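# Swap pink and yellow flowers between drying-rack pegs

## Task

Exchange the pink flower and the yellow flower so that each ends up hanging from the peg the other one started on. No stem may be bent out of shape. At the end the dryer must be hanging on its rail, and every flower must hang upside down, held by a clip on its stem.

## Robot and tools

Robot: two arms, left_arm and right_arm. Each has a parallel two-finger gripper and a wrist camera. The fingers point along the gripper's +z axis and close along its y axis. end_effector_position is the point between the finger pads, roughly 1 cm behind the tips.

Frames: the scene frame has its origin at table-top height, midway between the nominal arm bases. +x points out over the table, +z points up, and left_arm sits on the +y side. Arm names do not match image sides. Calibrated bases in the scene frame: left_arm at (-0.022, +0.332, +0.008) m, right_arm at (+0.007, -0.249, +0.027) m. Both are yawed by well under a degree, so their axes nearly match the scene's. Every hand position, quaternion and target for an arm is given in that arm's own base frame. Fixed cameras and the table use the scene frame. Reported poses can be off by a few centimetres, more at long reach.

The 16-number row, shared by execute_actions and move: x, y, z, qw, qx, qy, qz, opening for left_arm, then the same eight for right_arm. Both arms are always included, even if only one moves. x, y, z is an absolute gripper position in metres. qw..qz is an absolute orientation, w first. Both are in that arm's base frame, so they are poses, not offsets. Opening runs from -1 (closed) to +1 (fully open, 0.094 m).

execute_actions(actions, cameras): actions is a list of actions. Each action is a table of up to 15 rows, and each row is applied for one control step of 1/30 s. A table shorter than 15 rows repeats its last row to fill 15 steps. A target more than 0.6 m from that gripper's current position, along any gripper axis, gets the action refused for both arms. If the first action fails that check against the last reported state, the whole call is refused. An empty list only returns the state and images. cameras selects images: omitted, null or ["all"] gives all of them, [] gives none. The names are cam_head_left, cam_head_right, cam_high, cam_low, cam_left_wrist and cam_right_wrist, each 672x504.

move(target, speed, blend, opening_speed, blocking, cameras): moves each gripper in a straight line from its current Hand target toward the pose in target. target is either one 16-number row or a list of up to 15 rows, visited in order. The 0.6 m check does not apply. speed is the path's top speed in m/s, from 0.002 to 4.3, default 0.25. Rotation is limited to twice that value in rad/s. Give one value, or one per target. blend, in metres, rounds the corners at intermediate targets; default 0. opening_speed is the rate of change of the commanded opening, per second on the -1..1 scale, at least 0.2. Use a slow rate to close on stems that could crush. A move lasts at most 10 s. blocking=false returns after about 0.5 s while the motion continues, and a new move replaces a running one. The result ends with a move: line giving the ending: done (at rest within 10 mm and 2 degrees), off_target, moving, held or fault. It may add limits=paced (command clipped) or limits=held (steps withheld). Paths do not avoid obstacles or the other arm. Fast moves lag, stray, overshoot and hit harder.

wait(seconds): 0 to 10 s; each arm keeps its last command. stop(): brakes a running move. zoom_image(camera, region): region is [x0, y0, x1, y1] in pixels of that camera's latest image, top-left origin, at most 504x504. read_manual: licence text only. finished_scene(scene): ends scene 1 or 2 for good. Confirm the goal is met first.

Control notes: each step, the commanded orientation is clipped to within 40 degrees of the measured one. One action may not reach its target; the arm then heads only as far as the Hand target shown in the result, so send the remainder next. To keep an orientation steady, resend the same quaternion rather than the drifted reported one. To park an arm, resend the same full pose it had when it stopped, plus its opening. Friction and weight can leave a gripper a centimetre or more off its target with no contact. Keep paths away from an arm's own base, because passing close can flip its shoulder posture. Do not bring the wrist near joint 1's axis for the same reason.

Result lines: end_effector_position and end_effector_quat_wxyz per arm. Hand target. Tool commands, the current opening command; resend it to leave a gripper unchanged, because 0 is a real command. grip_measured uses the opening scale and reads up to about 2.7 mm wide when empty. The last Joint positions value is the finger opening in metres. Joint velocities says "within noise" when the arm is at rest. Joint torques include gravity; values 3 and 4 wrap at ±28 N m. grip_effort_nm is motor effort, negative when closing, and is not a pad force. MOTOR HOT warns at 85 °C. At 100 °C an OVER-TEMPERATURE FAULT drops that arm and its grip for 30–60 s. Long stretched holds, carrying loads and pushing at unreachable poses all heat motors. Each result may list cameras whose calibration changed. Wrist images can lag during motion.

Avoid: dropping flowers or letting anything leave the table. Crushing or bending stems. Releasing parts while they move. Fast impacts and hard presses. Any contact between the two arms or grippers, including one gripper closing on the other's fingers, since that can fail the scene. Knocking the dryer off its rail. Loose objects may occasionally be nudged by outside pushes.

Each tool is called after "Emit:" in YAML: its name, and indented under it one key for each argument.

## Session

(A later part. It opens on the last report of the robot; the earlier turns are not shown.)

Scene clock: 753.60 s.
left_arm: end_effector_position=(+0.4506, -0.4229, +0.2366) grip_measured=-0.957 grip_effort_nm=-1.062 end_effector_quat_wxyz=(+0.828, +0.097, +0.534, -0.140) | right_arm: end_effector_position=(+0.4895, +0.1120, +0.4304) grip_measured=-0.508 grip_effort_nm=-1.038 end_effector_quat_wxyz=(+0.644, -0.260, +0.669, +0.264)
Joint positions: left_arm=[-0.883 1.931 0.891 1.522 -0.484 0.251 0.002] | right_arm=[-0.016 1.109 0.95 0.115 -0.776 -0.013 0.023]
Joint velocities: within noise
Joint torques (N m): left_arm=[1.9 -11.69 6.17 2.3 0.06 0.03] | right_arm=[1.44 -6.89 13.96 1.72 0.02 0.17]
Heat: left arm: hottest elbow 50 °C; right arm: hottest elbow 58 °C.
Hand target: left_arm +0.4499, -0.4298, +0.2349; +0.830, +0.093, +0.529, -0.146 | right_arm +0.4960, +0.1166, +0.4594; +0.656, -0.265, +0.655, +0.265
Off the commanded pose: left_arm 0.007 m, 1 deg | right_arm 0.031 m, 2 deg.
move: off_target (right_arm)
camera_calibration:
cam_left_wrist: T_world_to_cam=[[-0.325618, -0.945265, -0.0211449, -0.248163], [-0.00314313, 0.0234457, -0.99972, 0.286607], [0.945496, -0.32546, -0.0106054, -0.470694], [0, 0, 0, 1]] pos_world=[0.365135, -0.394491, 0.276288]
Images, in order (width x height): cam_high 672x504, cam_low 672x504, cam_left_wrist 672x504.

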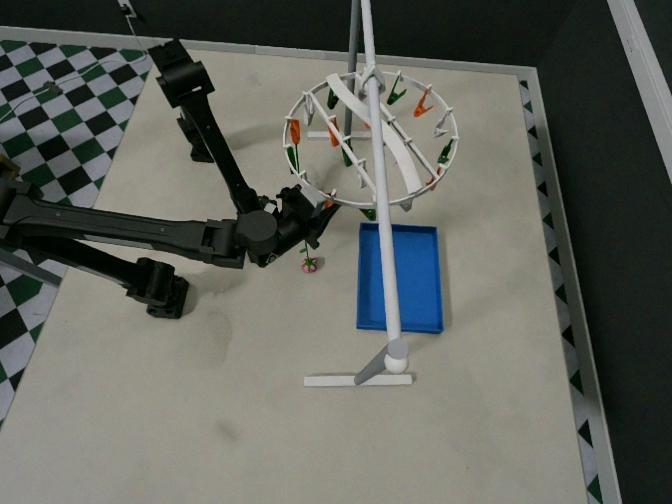

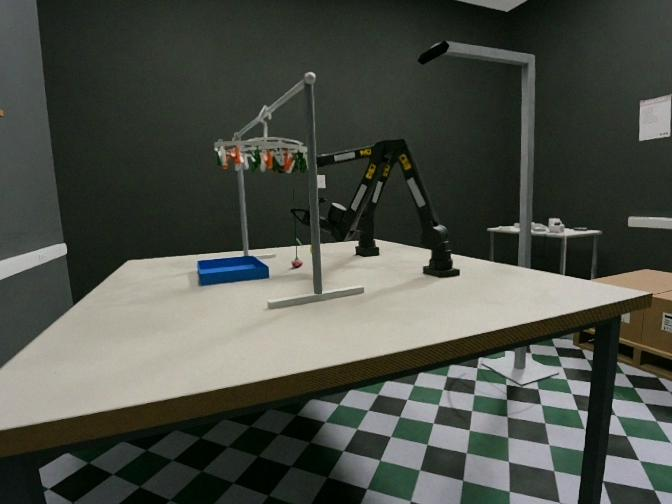

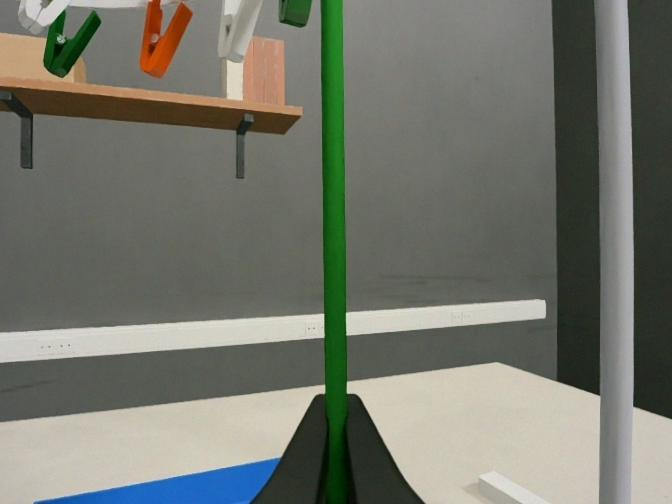

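Emit:
move:
  target:
    - [0.355,-0.43,0.25,0.8306,0.0933,0.5291,-0.1465,-0.97,0.498,0.117,0.46,0.6556,-0.2649,0.6556,0.2649,-0.7]
  speed: 0.12
  cameras: ["cam_left_wrist"]

Emit:
zoom_image:
  camera: "cam_left_wrist"
  region: [200, 0, 450, 250]

Emit:
move:
  target:
    - [0.355,-0.49,0.25,0.8306,0.0933,0.5291,-0.1465,-0.97,0.498,0.117,0.46,0.6556,-0.2649,0.6556,0.2649,-0.7]
  speed: 0.12
  cameras: ["cam_left_wrist"]

Emit:
zoom_image:
  camera: "cam_left_wrist"
  region: [150, 0, 400, 250]

Scene clock: 766.07 s.
left_arm: end_effector_position=(+0.3592, -0.4320, +0.2376) grip_measured=-0.957 grip_effort_nm=-1.062 end_effector_quat_wxyz=(+0.813, +0.107, +0.554, -0.143) | right_arm: end_effector_position=(+0.4895, +0.1120, +0.4304) grip_measured=-0.508 grip_effort_nm=-1.038 end_effector_quat_wxyz=(+0.644, -0.260, +0.669, +0.264)
Joint positions: left_arm=[-1.06 1.83 0.746 1.554 -0.639 0.31 0.002] | right_arm=[-0.016 1.109 0.95 0.115 -0.776 -0.013 0.023]
Joint velocities: within noise
Joint torques (N m): left_arm=[2.2 -12.98 4.52 2.13 0.09 0.16] | right_arm=[1.32 -6.77 13.94 1.7 0.01 0.17]
Heat: left arm: hottest elbow 50 °C; right arm: hottest elbow 58 °C.
Hand target: left_arm +0.3554, -0.4301, +0.2502; +0.819, +0.100, +0.545, -0.147 | right_arm +0.4960, +0.1166, +0.4594; +0.656, -0.265, +0.655, +0.265
Off the commanded pose: left_arm 0.013 m, 4 deg | right_arm 0.031 m, 2 deg.
joint sent to its limit (left arm) — joint 4 (wrist pitch), upper limit. The joint targets still meet the commanded pose.
move: off_target (left_arm, right_arm)
camera_calibration:
cam_left_wrist: T_world_to_cam=[[-0.342165, -0.939293, -0.0255252, -0.276879], [-0.0490486, 0.0449821, -0.997783, 0.312826], [0.938359, -0.340155, -0.0614623, -0.378948], [0, 0, 0, 1]] pos_world=[0.276194, -0.403043, 0.281774]
Images, in order (width x height): cam_left_wrist 672x504.

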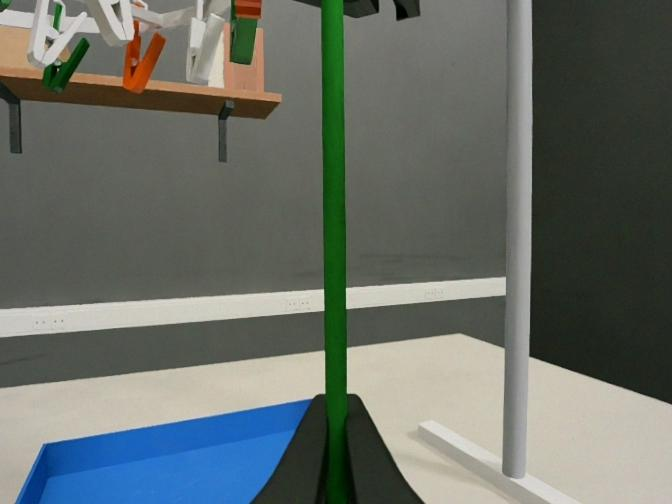

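Scaled by 2.016 from the camera's 672x504 image, which has a finer 960x720 frame.

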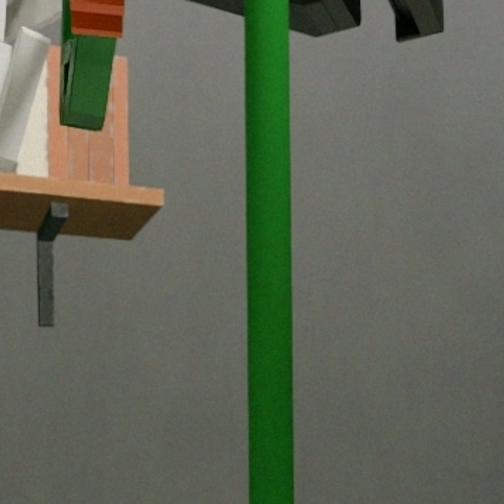

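Scene clock: 767.27 s.
left_arm: end_effector_position=(+0.3532, -0.4803, +0.2431) grip_measured=-0.957 grip_effort_nm=-1.072 end_effector_quat_wxyz=(+0.821, +0.104, +0.543, -0.143) | right_arm: end_effector_position=(+0.4895, +0.1120, +0.4304) grip_measured=-0.508 grip_effort_nm=-1.033 end_effector_quat_wxyz=(+0.644, -0.260, +0.669, +0.264)
Joint positions: left_arm=[-1.12 1.903 0.876 1.554 -0.687 0.37 0.002] | right_arm=[-0.016 1.109 0.95 0.115 -0.776 -0.013 0.023]
Joint velocities: within noise
Joint torques (N m): left_arm=[2.2 -11.63 7.53 2.02 0.13 0.18] | right_arm=[1.32 -6.89 13.96 1.74 0.01 0.16]
Heat: left arm: hottest elbow 50 °C; right arm: hottest elbow 58 °C.
Hand target: left_arm +0.3548, -0.4895, +0.2500; +0.827, +0.096, +0.535, -0.147 | right_arm +0.4960, +0.1166, +0.4594; +0.656, -0.265, +0.655, +0.265
Off the commanded pose: left_arm 0.012 m, 2 deg | right_arm 0.031 m, 2 deg.
joint sent to its limit (left arm) — joint 4 (wrist pitch), upper limit. The joint targets still meet the commanded pose.
move: off_target (left_arm, right_arm)
camera_calibration:
cam_left_wrist: T_world_to_cam=[[-0.337408, -0.940995, -0.0261626, -0.326539], [-0.024106, 0.0364202, -0.999046, 0.307475], [0.94105, -0.336456, -0.0349721, -0.394963], [0, 0, 0, 1]] pos_world=[0.268914, -0.451358, 0.284826]
Images, in order (width x height): cam_left_wrist 672x504.

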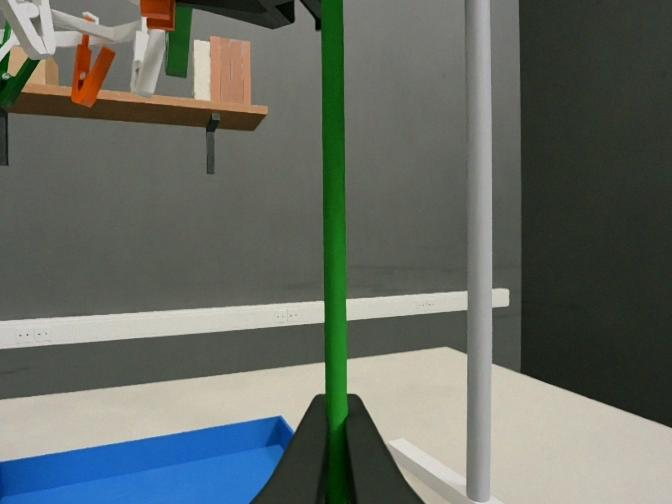

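Scaled by 2.016 from the camera's 672x504 image, which has a finer 960x720 frame.

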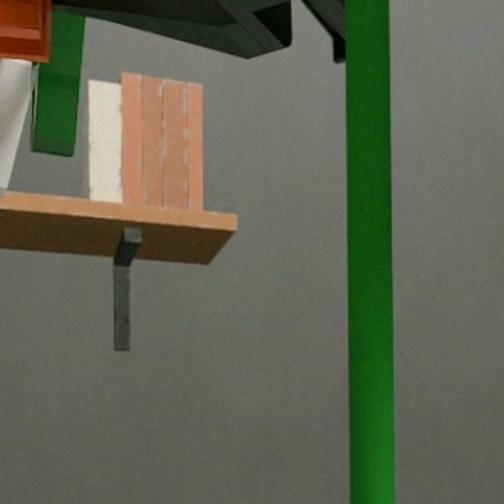

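Emit:
move:
  target: [0.524,-0.447,0.255,0.8306,0.0933,0.5291,-0.1465,-0.97,0.498,0.117,0.46,0.6556,-0.2649,0.6556,0.2649,-0.7]
  speed: 0.08

Emit:
zoom_image:
  camera: "cam_low"
  region: [200, 110, 400, 280]

Emit:
zoom_image:
  camera: "cam_right_wrist"
  region: [200, 150, 500, 400]

Scene clock: 790.50 s.
left_arm: end_effector_position=(+0.5133, -0.4401, +0.2505) grip_measured=-0.957 grip_effort_nm=-1.067 end_effector_quat_wxyz=(+0.828, +0.100, +0.534, -0.141) | right_arm: end_effector_position=(+0.4895, +0.1120, +0.4304) grip_measured=-0.508 grip_effort_nm=-1.033 end_effector_quat_wxyz=(+0.644, -0.260, +0.669, +0.264)
Joint positions: left_arm=[-0.81 1.979 1.058 1.386 -0.413 0.216 0.002] | right_arm=[-0.016 1.109 0.95 0.115 -0.776 -0.013 0.023]
Joint velocities: within noise
Joint torques (N m): left_arm=[2.9 -13.27 8.68 1.25 0.24 -0.08] | right_arm=[1.38 -6.71 13.86 1.72 0 0.16]
Heat: left arm: hottest elbow 52 °C; right arm: hottest elbow 59 °C.
Hand target: left_arm +0.5234, -0.4465, +0.2550; +0.831, +0.093, +0.529, -0.147 | right_arm +0.4960, +0.1166, +0.4594; +0.656, -0.265, +0.655, +0.265
Off the commanded pose: left_arm 0.013 m, 1 deg | right_arm 0.031 m, 2 deg.
move: off_target (left_arm, right_arm)
camera_calibration:
cam_left_wrist: T_world_to_cam=[[-0.33029, -0.943524, -0.0259071, -0.239252], [-0.0020874, 0.0281776, -0.999601, 0.302554], [0.943877, -0.330104, -0.0112763, -0.536537], [0, 0, 0, 1]] pos_world=[0.428034, -0.411378, 0.290185]
cam_right_wrist: T_world_to_cam=[[0.692802, -0.721067, -0.00937694, -0.255442], [-0.326065, -0.301633, -0.895935, 0.62013], [0.643201, 0.623763, -0.444087, -0.106735], [0, 0, 0, 1]] pos_world=[0.447825, 0.069438, 0.505802]

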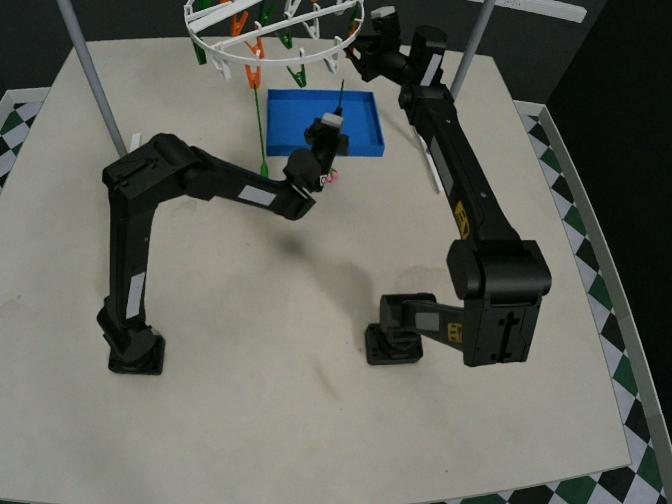

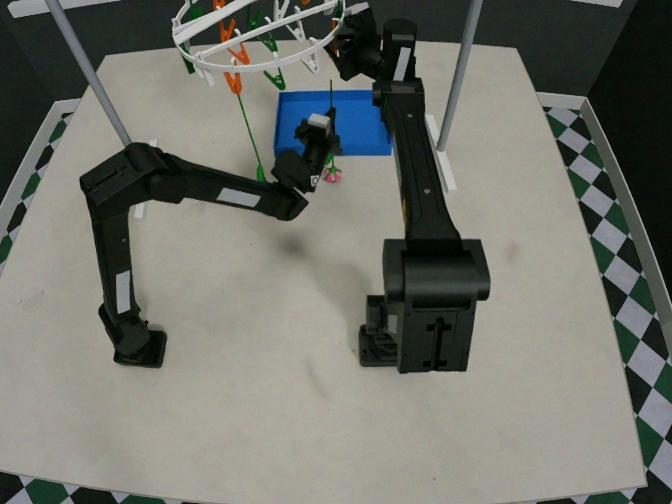

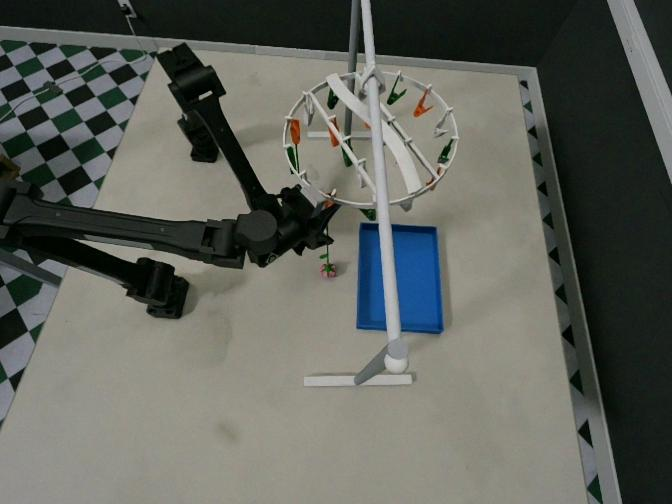

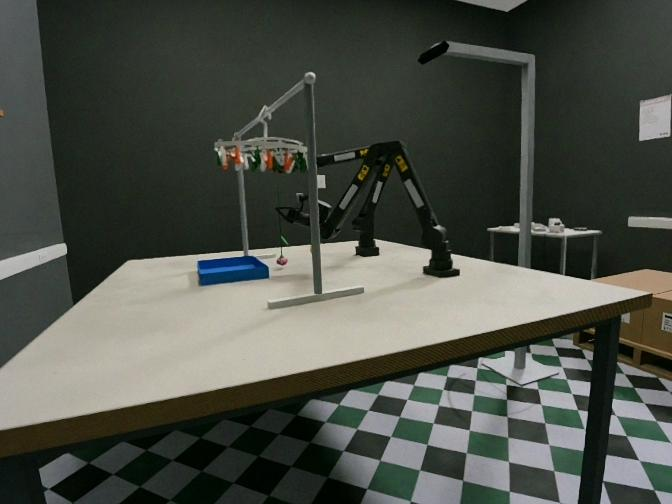

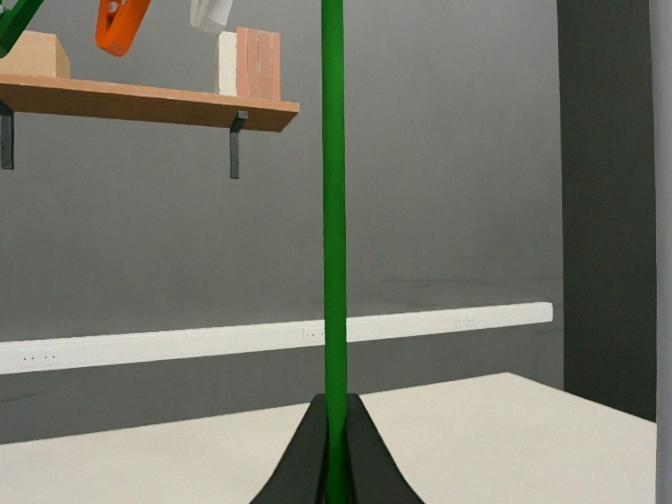

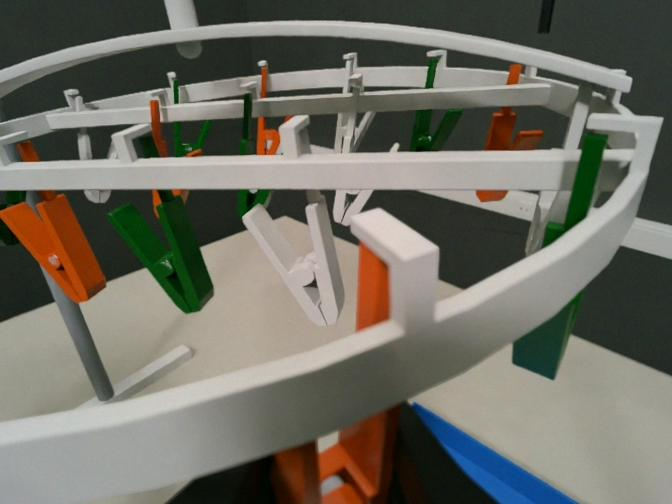

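Scaled by 2.520 from the camera's 672x504 image, which has a finer 960x720 frame.

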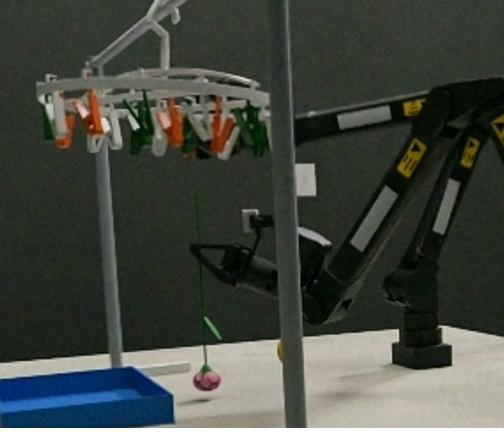

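Scaled by 1.680 from the camera's 672x504 image, which has a finer 960x720 frame.

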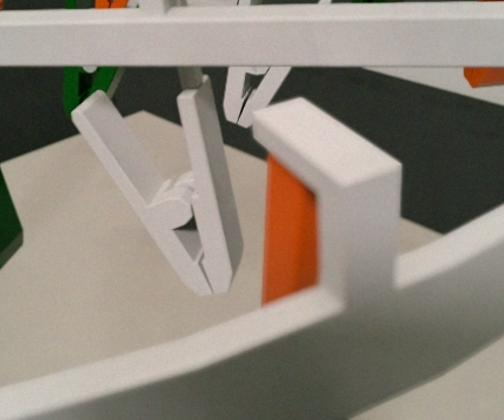

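Emit:
zoom_image:
  camera: "cam_low"
  region: [255, 140, 315, 220]

Emit:
zoom_image:
  camera: "cam_high"
  region: [270, 160, 370, 280]

Emit:
zoom_image:
  camera: "cam_head_left"
  region: [300, 0, 420, 130]

Emit:
zoom_image:
  camera: "cam_right_wrist"
  region: [200, 354, 450, 504]

Scaled by 6.300 from the camera's 672x504 image, which has a finer 960x720 frame.

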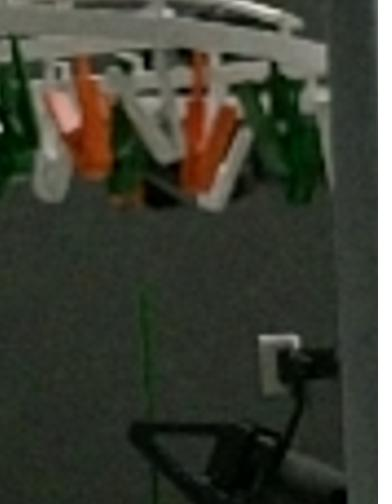

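Scaled by 4.200 from the camera's 672x504 image, which has a finer 960x720 frame.

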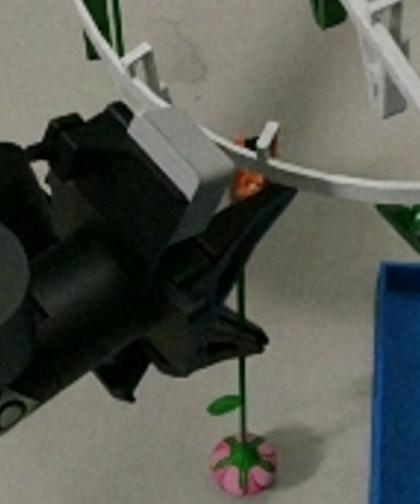

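Scaled by 3.877 from the camera's 672x504 image, which has a finer 960x720 frame.

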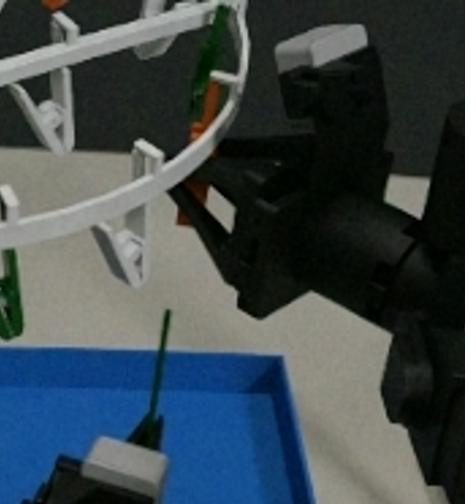

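Scaled by 2.016 from the camera's 672x504 image, which has a finer 960x720 frame.

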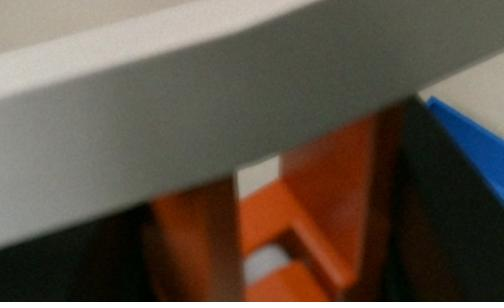

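Emit:
move:
  target: [0.533,-0.450,0.285,0.8306,0.0933,0.5291,-0.1465,-0.97,0.498,0.117,0.46,0.6556,-0.2649,0.6556,0.2649,-0.7]
  speed: 0.05

Emit:
zoom_image:
  camera: "cam_low"
  region: [255, 150, 305, 200]

Emit:
zoom_image:
  camera: "cam_head_left"
  region: [320, 30, 380, 110]

Emit:
zoom_image:
  camera: "cam_head_right"
  region: [300, 20, 370, 110]

Emit:
zoom_image:
  camera: "cam_high"
  region: [305, 180, 355, 240]

Scene clock: 811.33 s.
left_arm: end_effector_position=(+0.5231, -0.4490, +0.2517) grip_measured=-0.957 grip_effort_nm=-1.062 end_effector_quat_wxyz=(+0.818, +0.112, +0.547, -0.136) | right_arm: end_effector_position=(+0.4895, +0.1120, +0.4304) grip_measured=-0.508 grip_effort_nm=-1.028 end_effector_quat_wxyz=(+0.644, -0.260, +0.669, +0.264)
Joint positions: left_arm=[-0.807 1.972 1.087 1.306 -0.406 0.212 0.002] | right_arm=[-0.016 1.109 0.95 0.115 -0.776 -0.013 0.023]
Joint velocities: within noise
Joint torques (N m): left_arm=[3.19 -16.56 9.05 1.39 0.23 -0.08] | right_arm=[1.38 -6.89 13.86 1.73 0.01 0.15]
Heat: left arm: hottest elbow 51 °C; right arm: hottest elbow 60 °C.
Hand target: left_arm +0.5315, -0.4486, +0.2850; +0.831, +0.093, +0.529, -0.146 | right_arm +0.4960, +0.1166, +0.4594; +0.656, -0.265, +0.655, +0.265
Off the commanded pose: left_arm 0.035 m, 4 deg | right_arm 0.031 m, 2 deg.
move: off_target (left_arm, right_arm)
camera_calibration:
cam_left_wrist: T_world_to_cam=[[-0.336124, -0.940768, -0.0444585, -0.235504], [-0.0309198, 0.0582022, -0.997826, 0.332082], [0.94131, -0.334019, -0.0486515, -0.539674], [0, 0, 0, 1]] pos_world=[0.43911, -0.421144, 0.294634]
cam_right_wrist: T_world_to_cam=[[0.692802, -0.721067, -0.00937694, -0.255442], [-0.326065, -0.301633, -0.895935, 0.62013], [0.643201, 0.623763, -0.444087, -0.106735], [0, 0, 0, 1]] pos_world=[0.447825, 0.069438, 0.505802]

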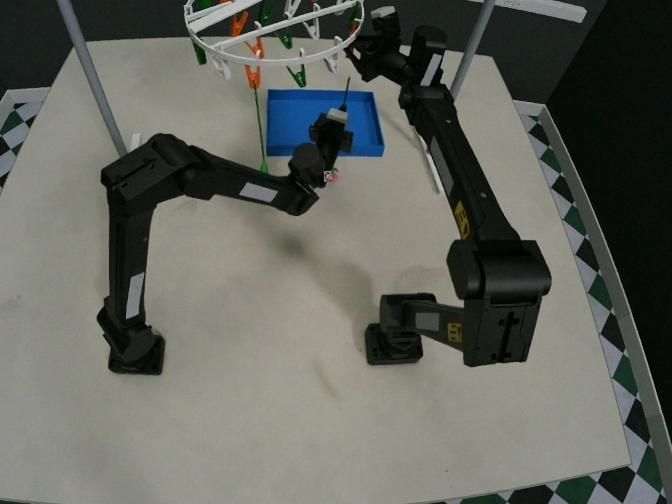

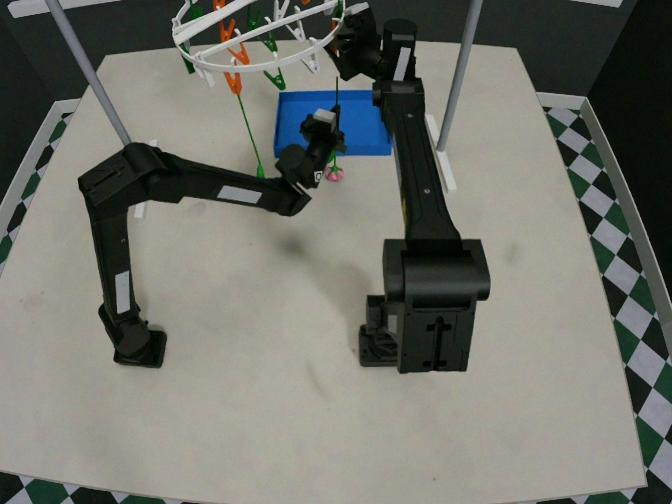

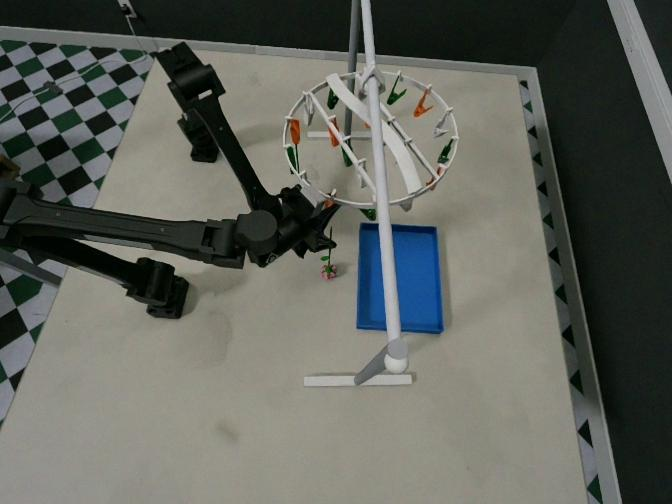

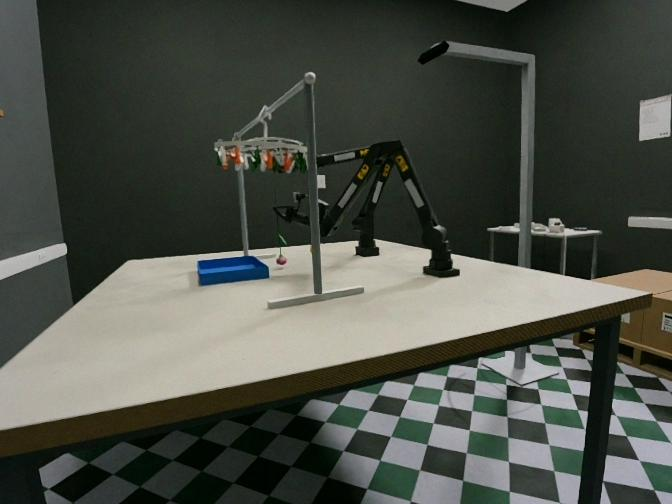

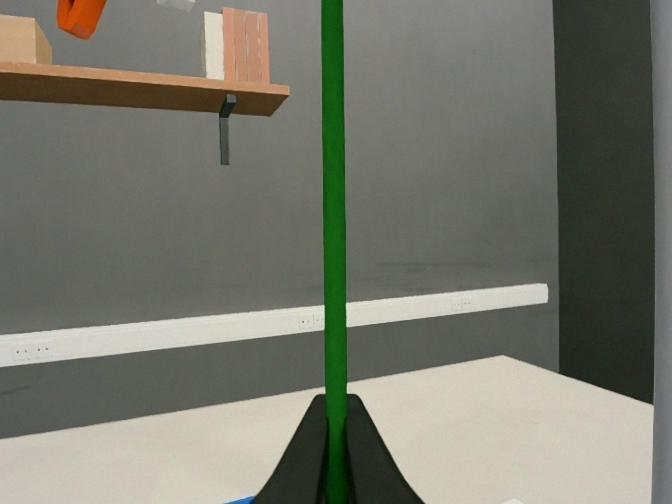

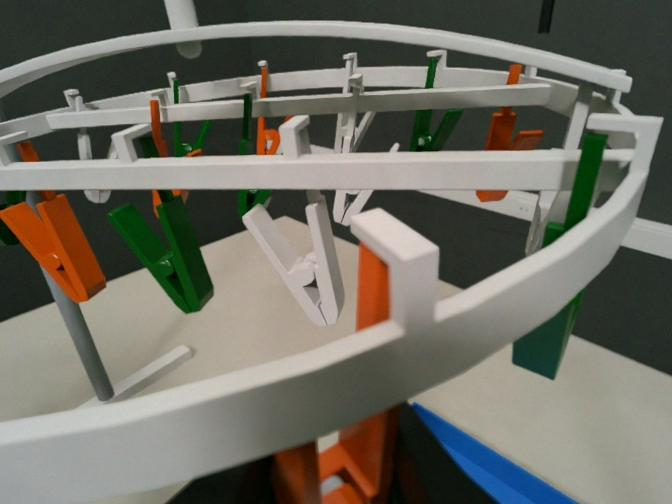

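Scaled by 10.080 from the camera's 672x504 image, which has a finer 960x720 frame.

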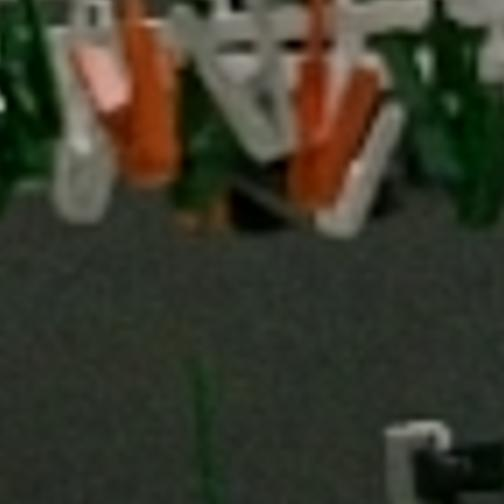

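Scaled by 6.300 from the camera's 672x504 image, which has a finer 960x720 frame.

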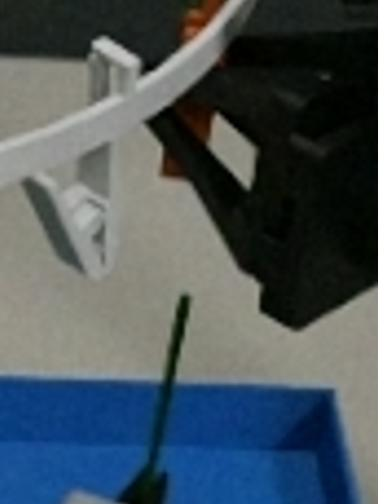

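Scaled by 5.600 from the camera's 672x504 image, which has a finer 960x720 frame.

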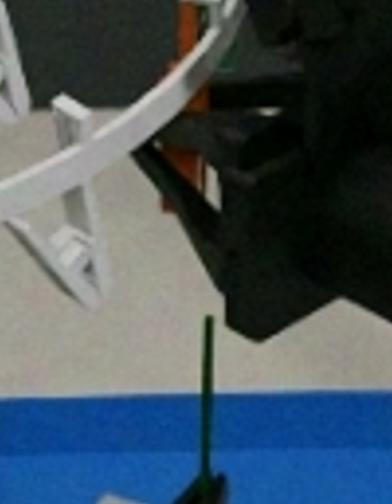

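Scaled by 8.400 from the camera's 672x504 image, which has a finer 960x720 frame.

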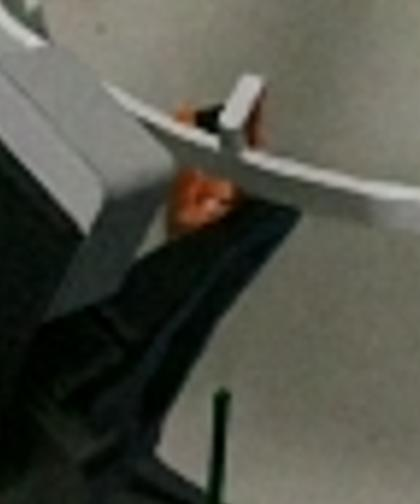

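Emit:
move:
  target: [0.530,-0.443,0.305,0.8306,0.0933,0.5291,-0.1465,-0.97,0.498,0.117,0.46,0.6556,-0.2649,0.6556,0.2649,-0.7]
  speed: 0.05
  cameras: ["cam_low","cam_head_left","cam_head_right","cam_high"]

Emit:
zoom_image:
  camera: "cam_low"
  region: [255, 150, 305, 200]

Emit:
zoom_image:
  camera: "cam_head_left"
  region: [320, 30, 380, 110]

Emit:
zoom_image:
  camera: "cam_head_right"
  region: [300, 20, 370, 110]

Emit:
zoom_image:
  camera: "cam_high"
  region: [305, 180, 355, 240]

Scene clock: 820.33 s.
left_arm: end_effector_position=(+0.5224, -0.4448, +0.2793) grip_measured=-0.957 grip_effort_nm=-1.067 end_effector_quat_wxyz=(+0.822, +0.108, +0.542, -0.139) | right_arm: end_effector_position=(+0.4895, +0.1120, +0.4304) grip_measured=-0.508 grip_effort_nm=-1.028 end_effector_quat_wxyz=(+0.644, -0.260, +0.669, +0.264)
Joint positions: left_arm=[-0.803 1.918 1.087 1.266 -0.402 0.209 0.002] | right_arm=[-0.016 1.109 0.95 0.115 -0.776 -0.013 0.023]
Joint velocities: within noise
Joint torques (N m): left_arm=[3.25 -15.97 8.53 1.4 0.23 -0.06] | right_arm=[1.2 -6.71 13.94 1.7 0 0.16]
Heat: left arm: hottest elbow 52 °C; right arm: hottest elbow 60 °C.
Hand target: left_arm +0.5290, -0.4424, +0.3051; +0.831, +0.094, +0.529, -0.147 | right_arm +0.4960, +0.1166, +0.4594; +0.656, -0.265, +0.655, +0.265
Off the commanded pose: left_arm 0.027 m, 3 deg | right_arm 0.031 m, 2 deg.
move: off_target (left_arm, right_arm)
Images, in order (width x height): cam_head_left 672x504, cam_head_right 672x504, cam_high 672x504, cam_low 672x504.

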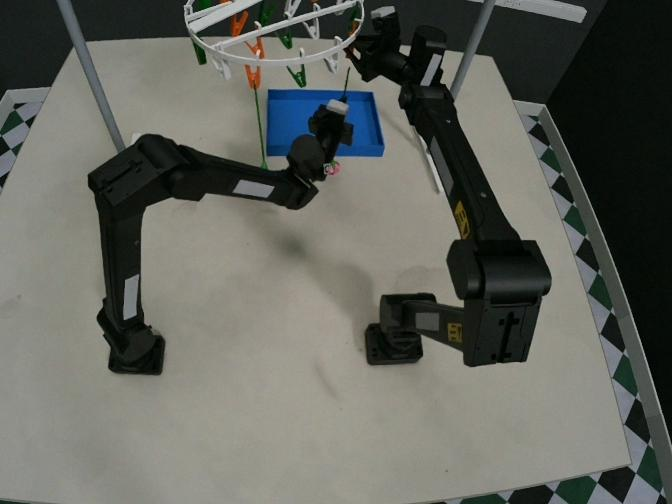

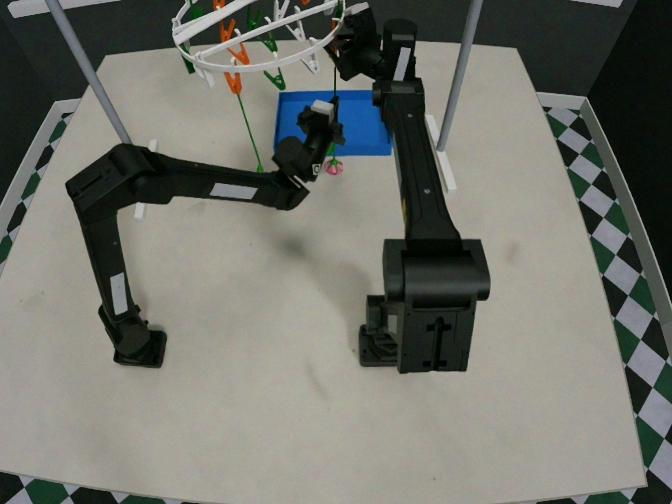

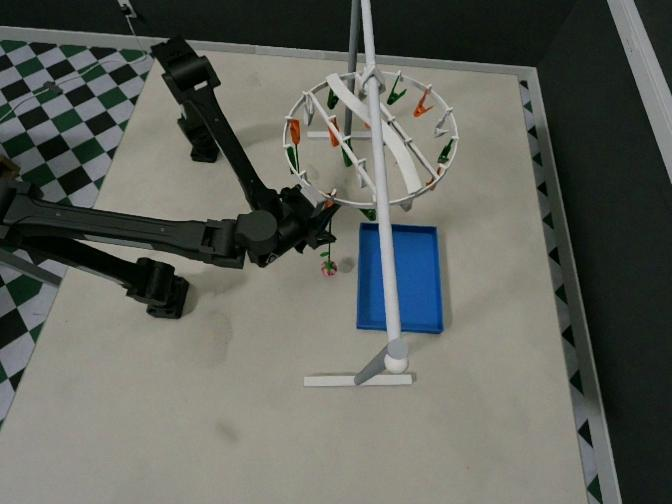

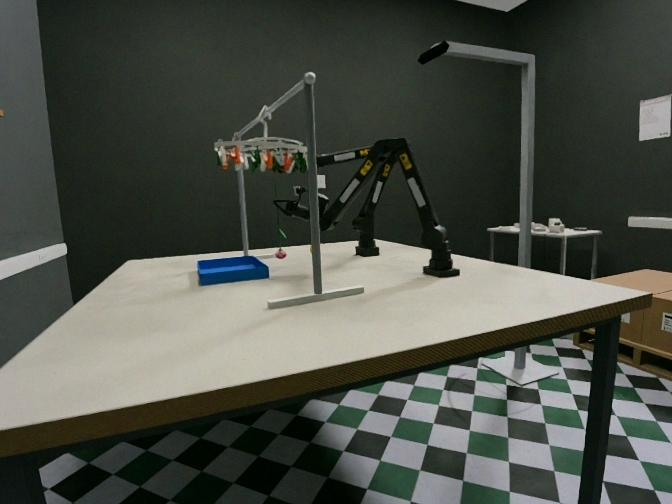

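Scaled by 10.080 from the camera's 672x504 image, which has a finer 960x720 frame.

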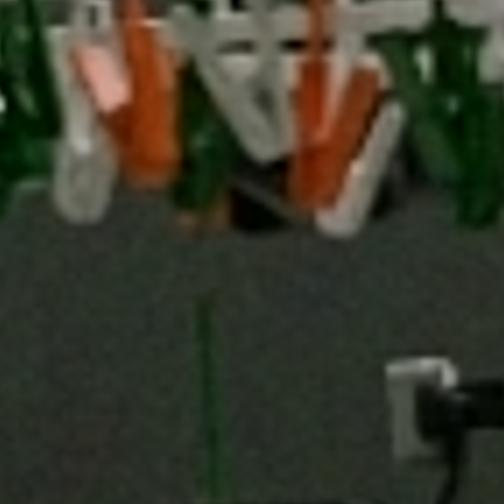

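Scaled by 6.300 from the camera's 672x504 image, which has a finer 960x720 frame.

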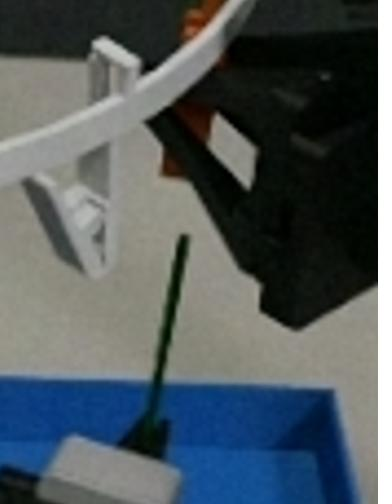

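Scaled by 5.600 from the camera's 672x504 image, which has a finer 960x720 frame.

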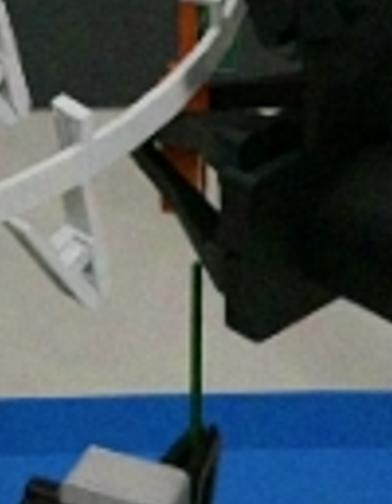

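Scaled by 8.400 from the camera's 672x504 image, which has a finer 960x720 frame.

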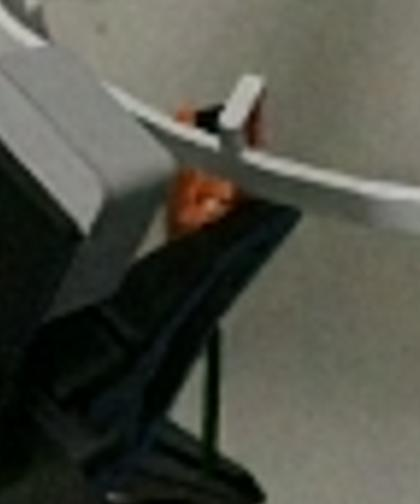

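Emit:
move:
  target: [0.530,-0.438,0.316,0.8306,0.0933,0.5291,-0.1465,-0.97,0.498,0.117,0.46,0.6556,-0.2649,0.6556,0.2649,-0.7]
  speed: 0.04
  cameras: ["cam_low","cam_head_left","cam_head_right","cam_high"]

Emit:
zoom_image:
  camera: "cam_low"
  region: [255, 150, 305, 200]

Emit:
zoom_image:
  camera: "cam_head_left"
  region: [320, 30, 380, 110]

Emit:
zoom_image:
  camera: "cam_head_right"
  region: [300, 20, 370, 110]

Scene clock: 825.70 s.
left_arm: end_effector_position=(+0.5240, -0.4409, +0.2912) grip_measured=-0.957 grip_effort_nm=-1.067 end_effector_quat_wxyz=(+0.822, +0.107, +0.541, -0.139) | right_arm: end_effector_position=(+0.4895, +0.1120, +0.4304) grip_measured=-0.508 grip_effort_nm=-1.033 end_effector_quat_wxyz=(+0.644, -0.260, +0.669, +0.264)
Joint positions: left_arm=[-0.796 1.893 1.087 1.243 -0.396 0.206 0.002] | right_arm=[-0.016 1.109 0.95 0.115 -0.776 -0.013 0.023]
Joint velocities: within noise
Joint torques (N m): left_arm=[3.31 -16.09 8.29 1.42 0.23 -0.07] | right_arm=[1.38 -6.77 13.93 1.68 0.01 0.16]
Heat: left arm: hottest elbow 52 °C; right arm: hottest elbow 60 °C.
Hand target: left_arm +0.5293, -0.4374, +0.3159; +0.831, +0.093, +0.529, -0.146 | right_arm +0.4960, +0.1166, +0.4594; +0.656, -0.265, +0.655, +0.265
Off the commanded pose: left_arm 0.026 m, 2 deg | right_arm 0.031 m, 2 deg.
move: off_target (left_arm, right_arm)
Images, in order (width x height): cam_head_left 672x504, cam_head_right 672x504, cam_high 672x504, cam_low 672x504.

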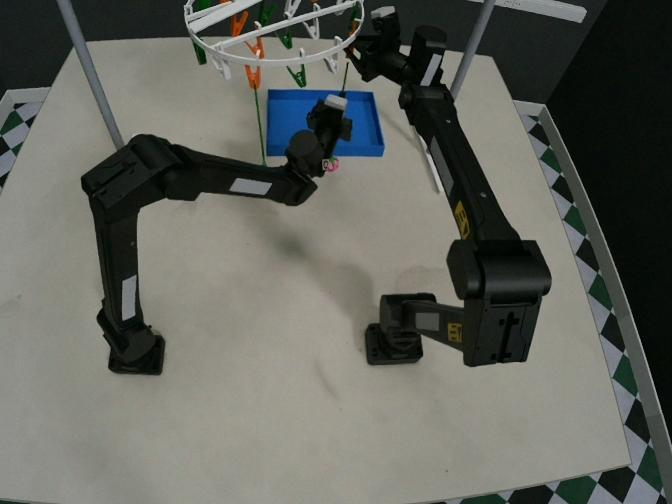

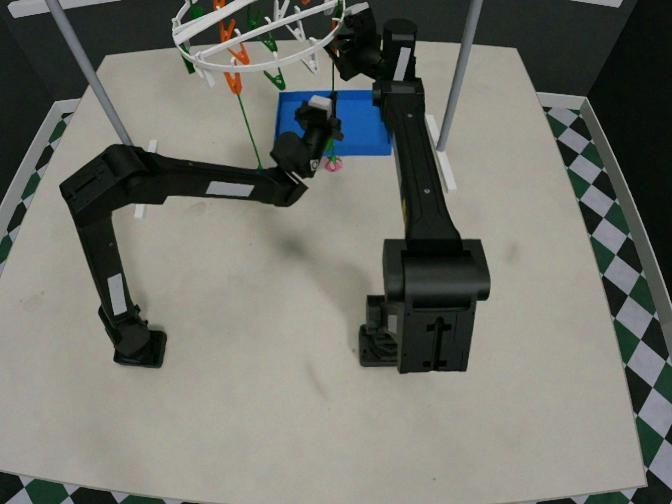

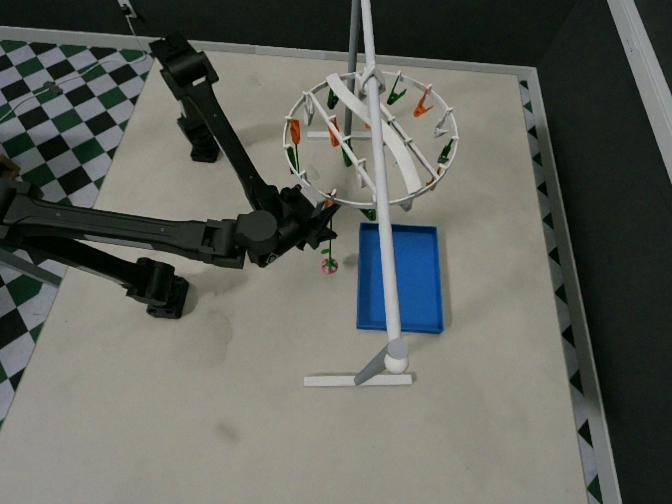

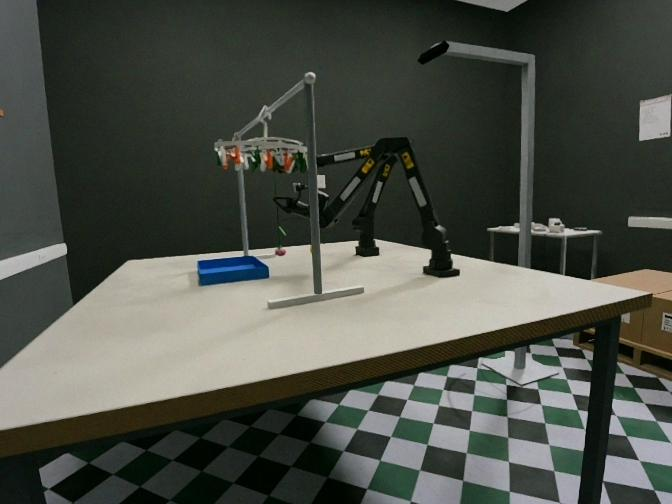

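Scaled by 10.080 from the camera's 672x504 image, which has a finer 960x720 frame.

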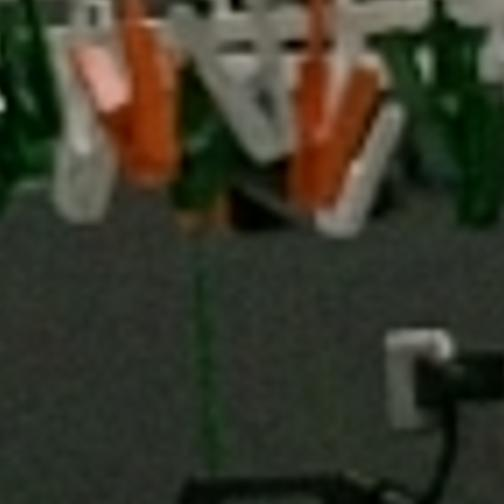

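Scaled by 6.300 from the camera's 672x504 image, which has a finer 960x720 frame.

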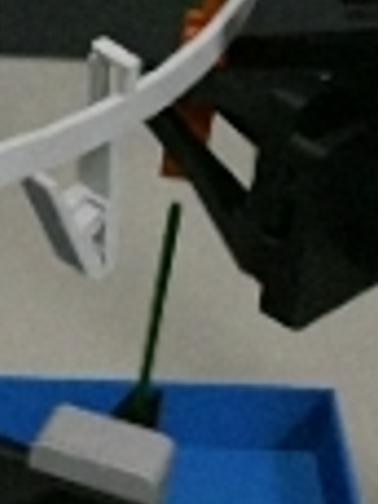

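Scaled by 5.600 from the camera's 672x504 image, which has a finer 960x720 frame.

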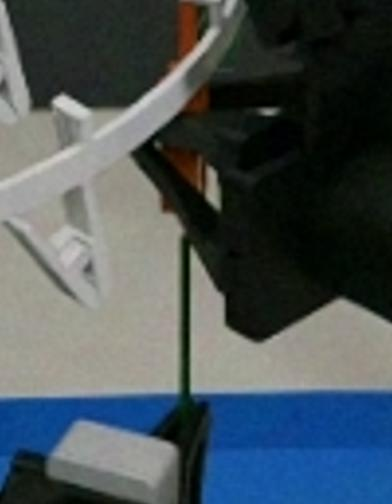

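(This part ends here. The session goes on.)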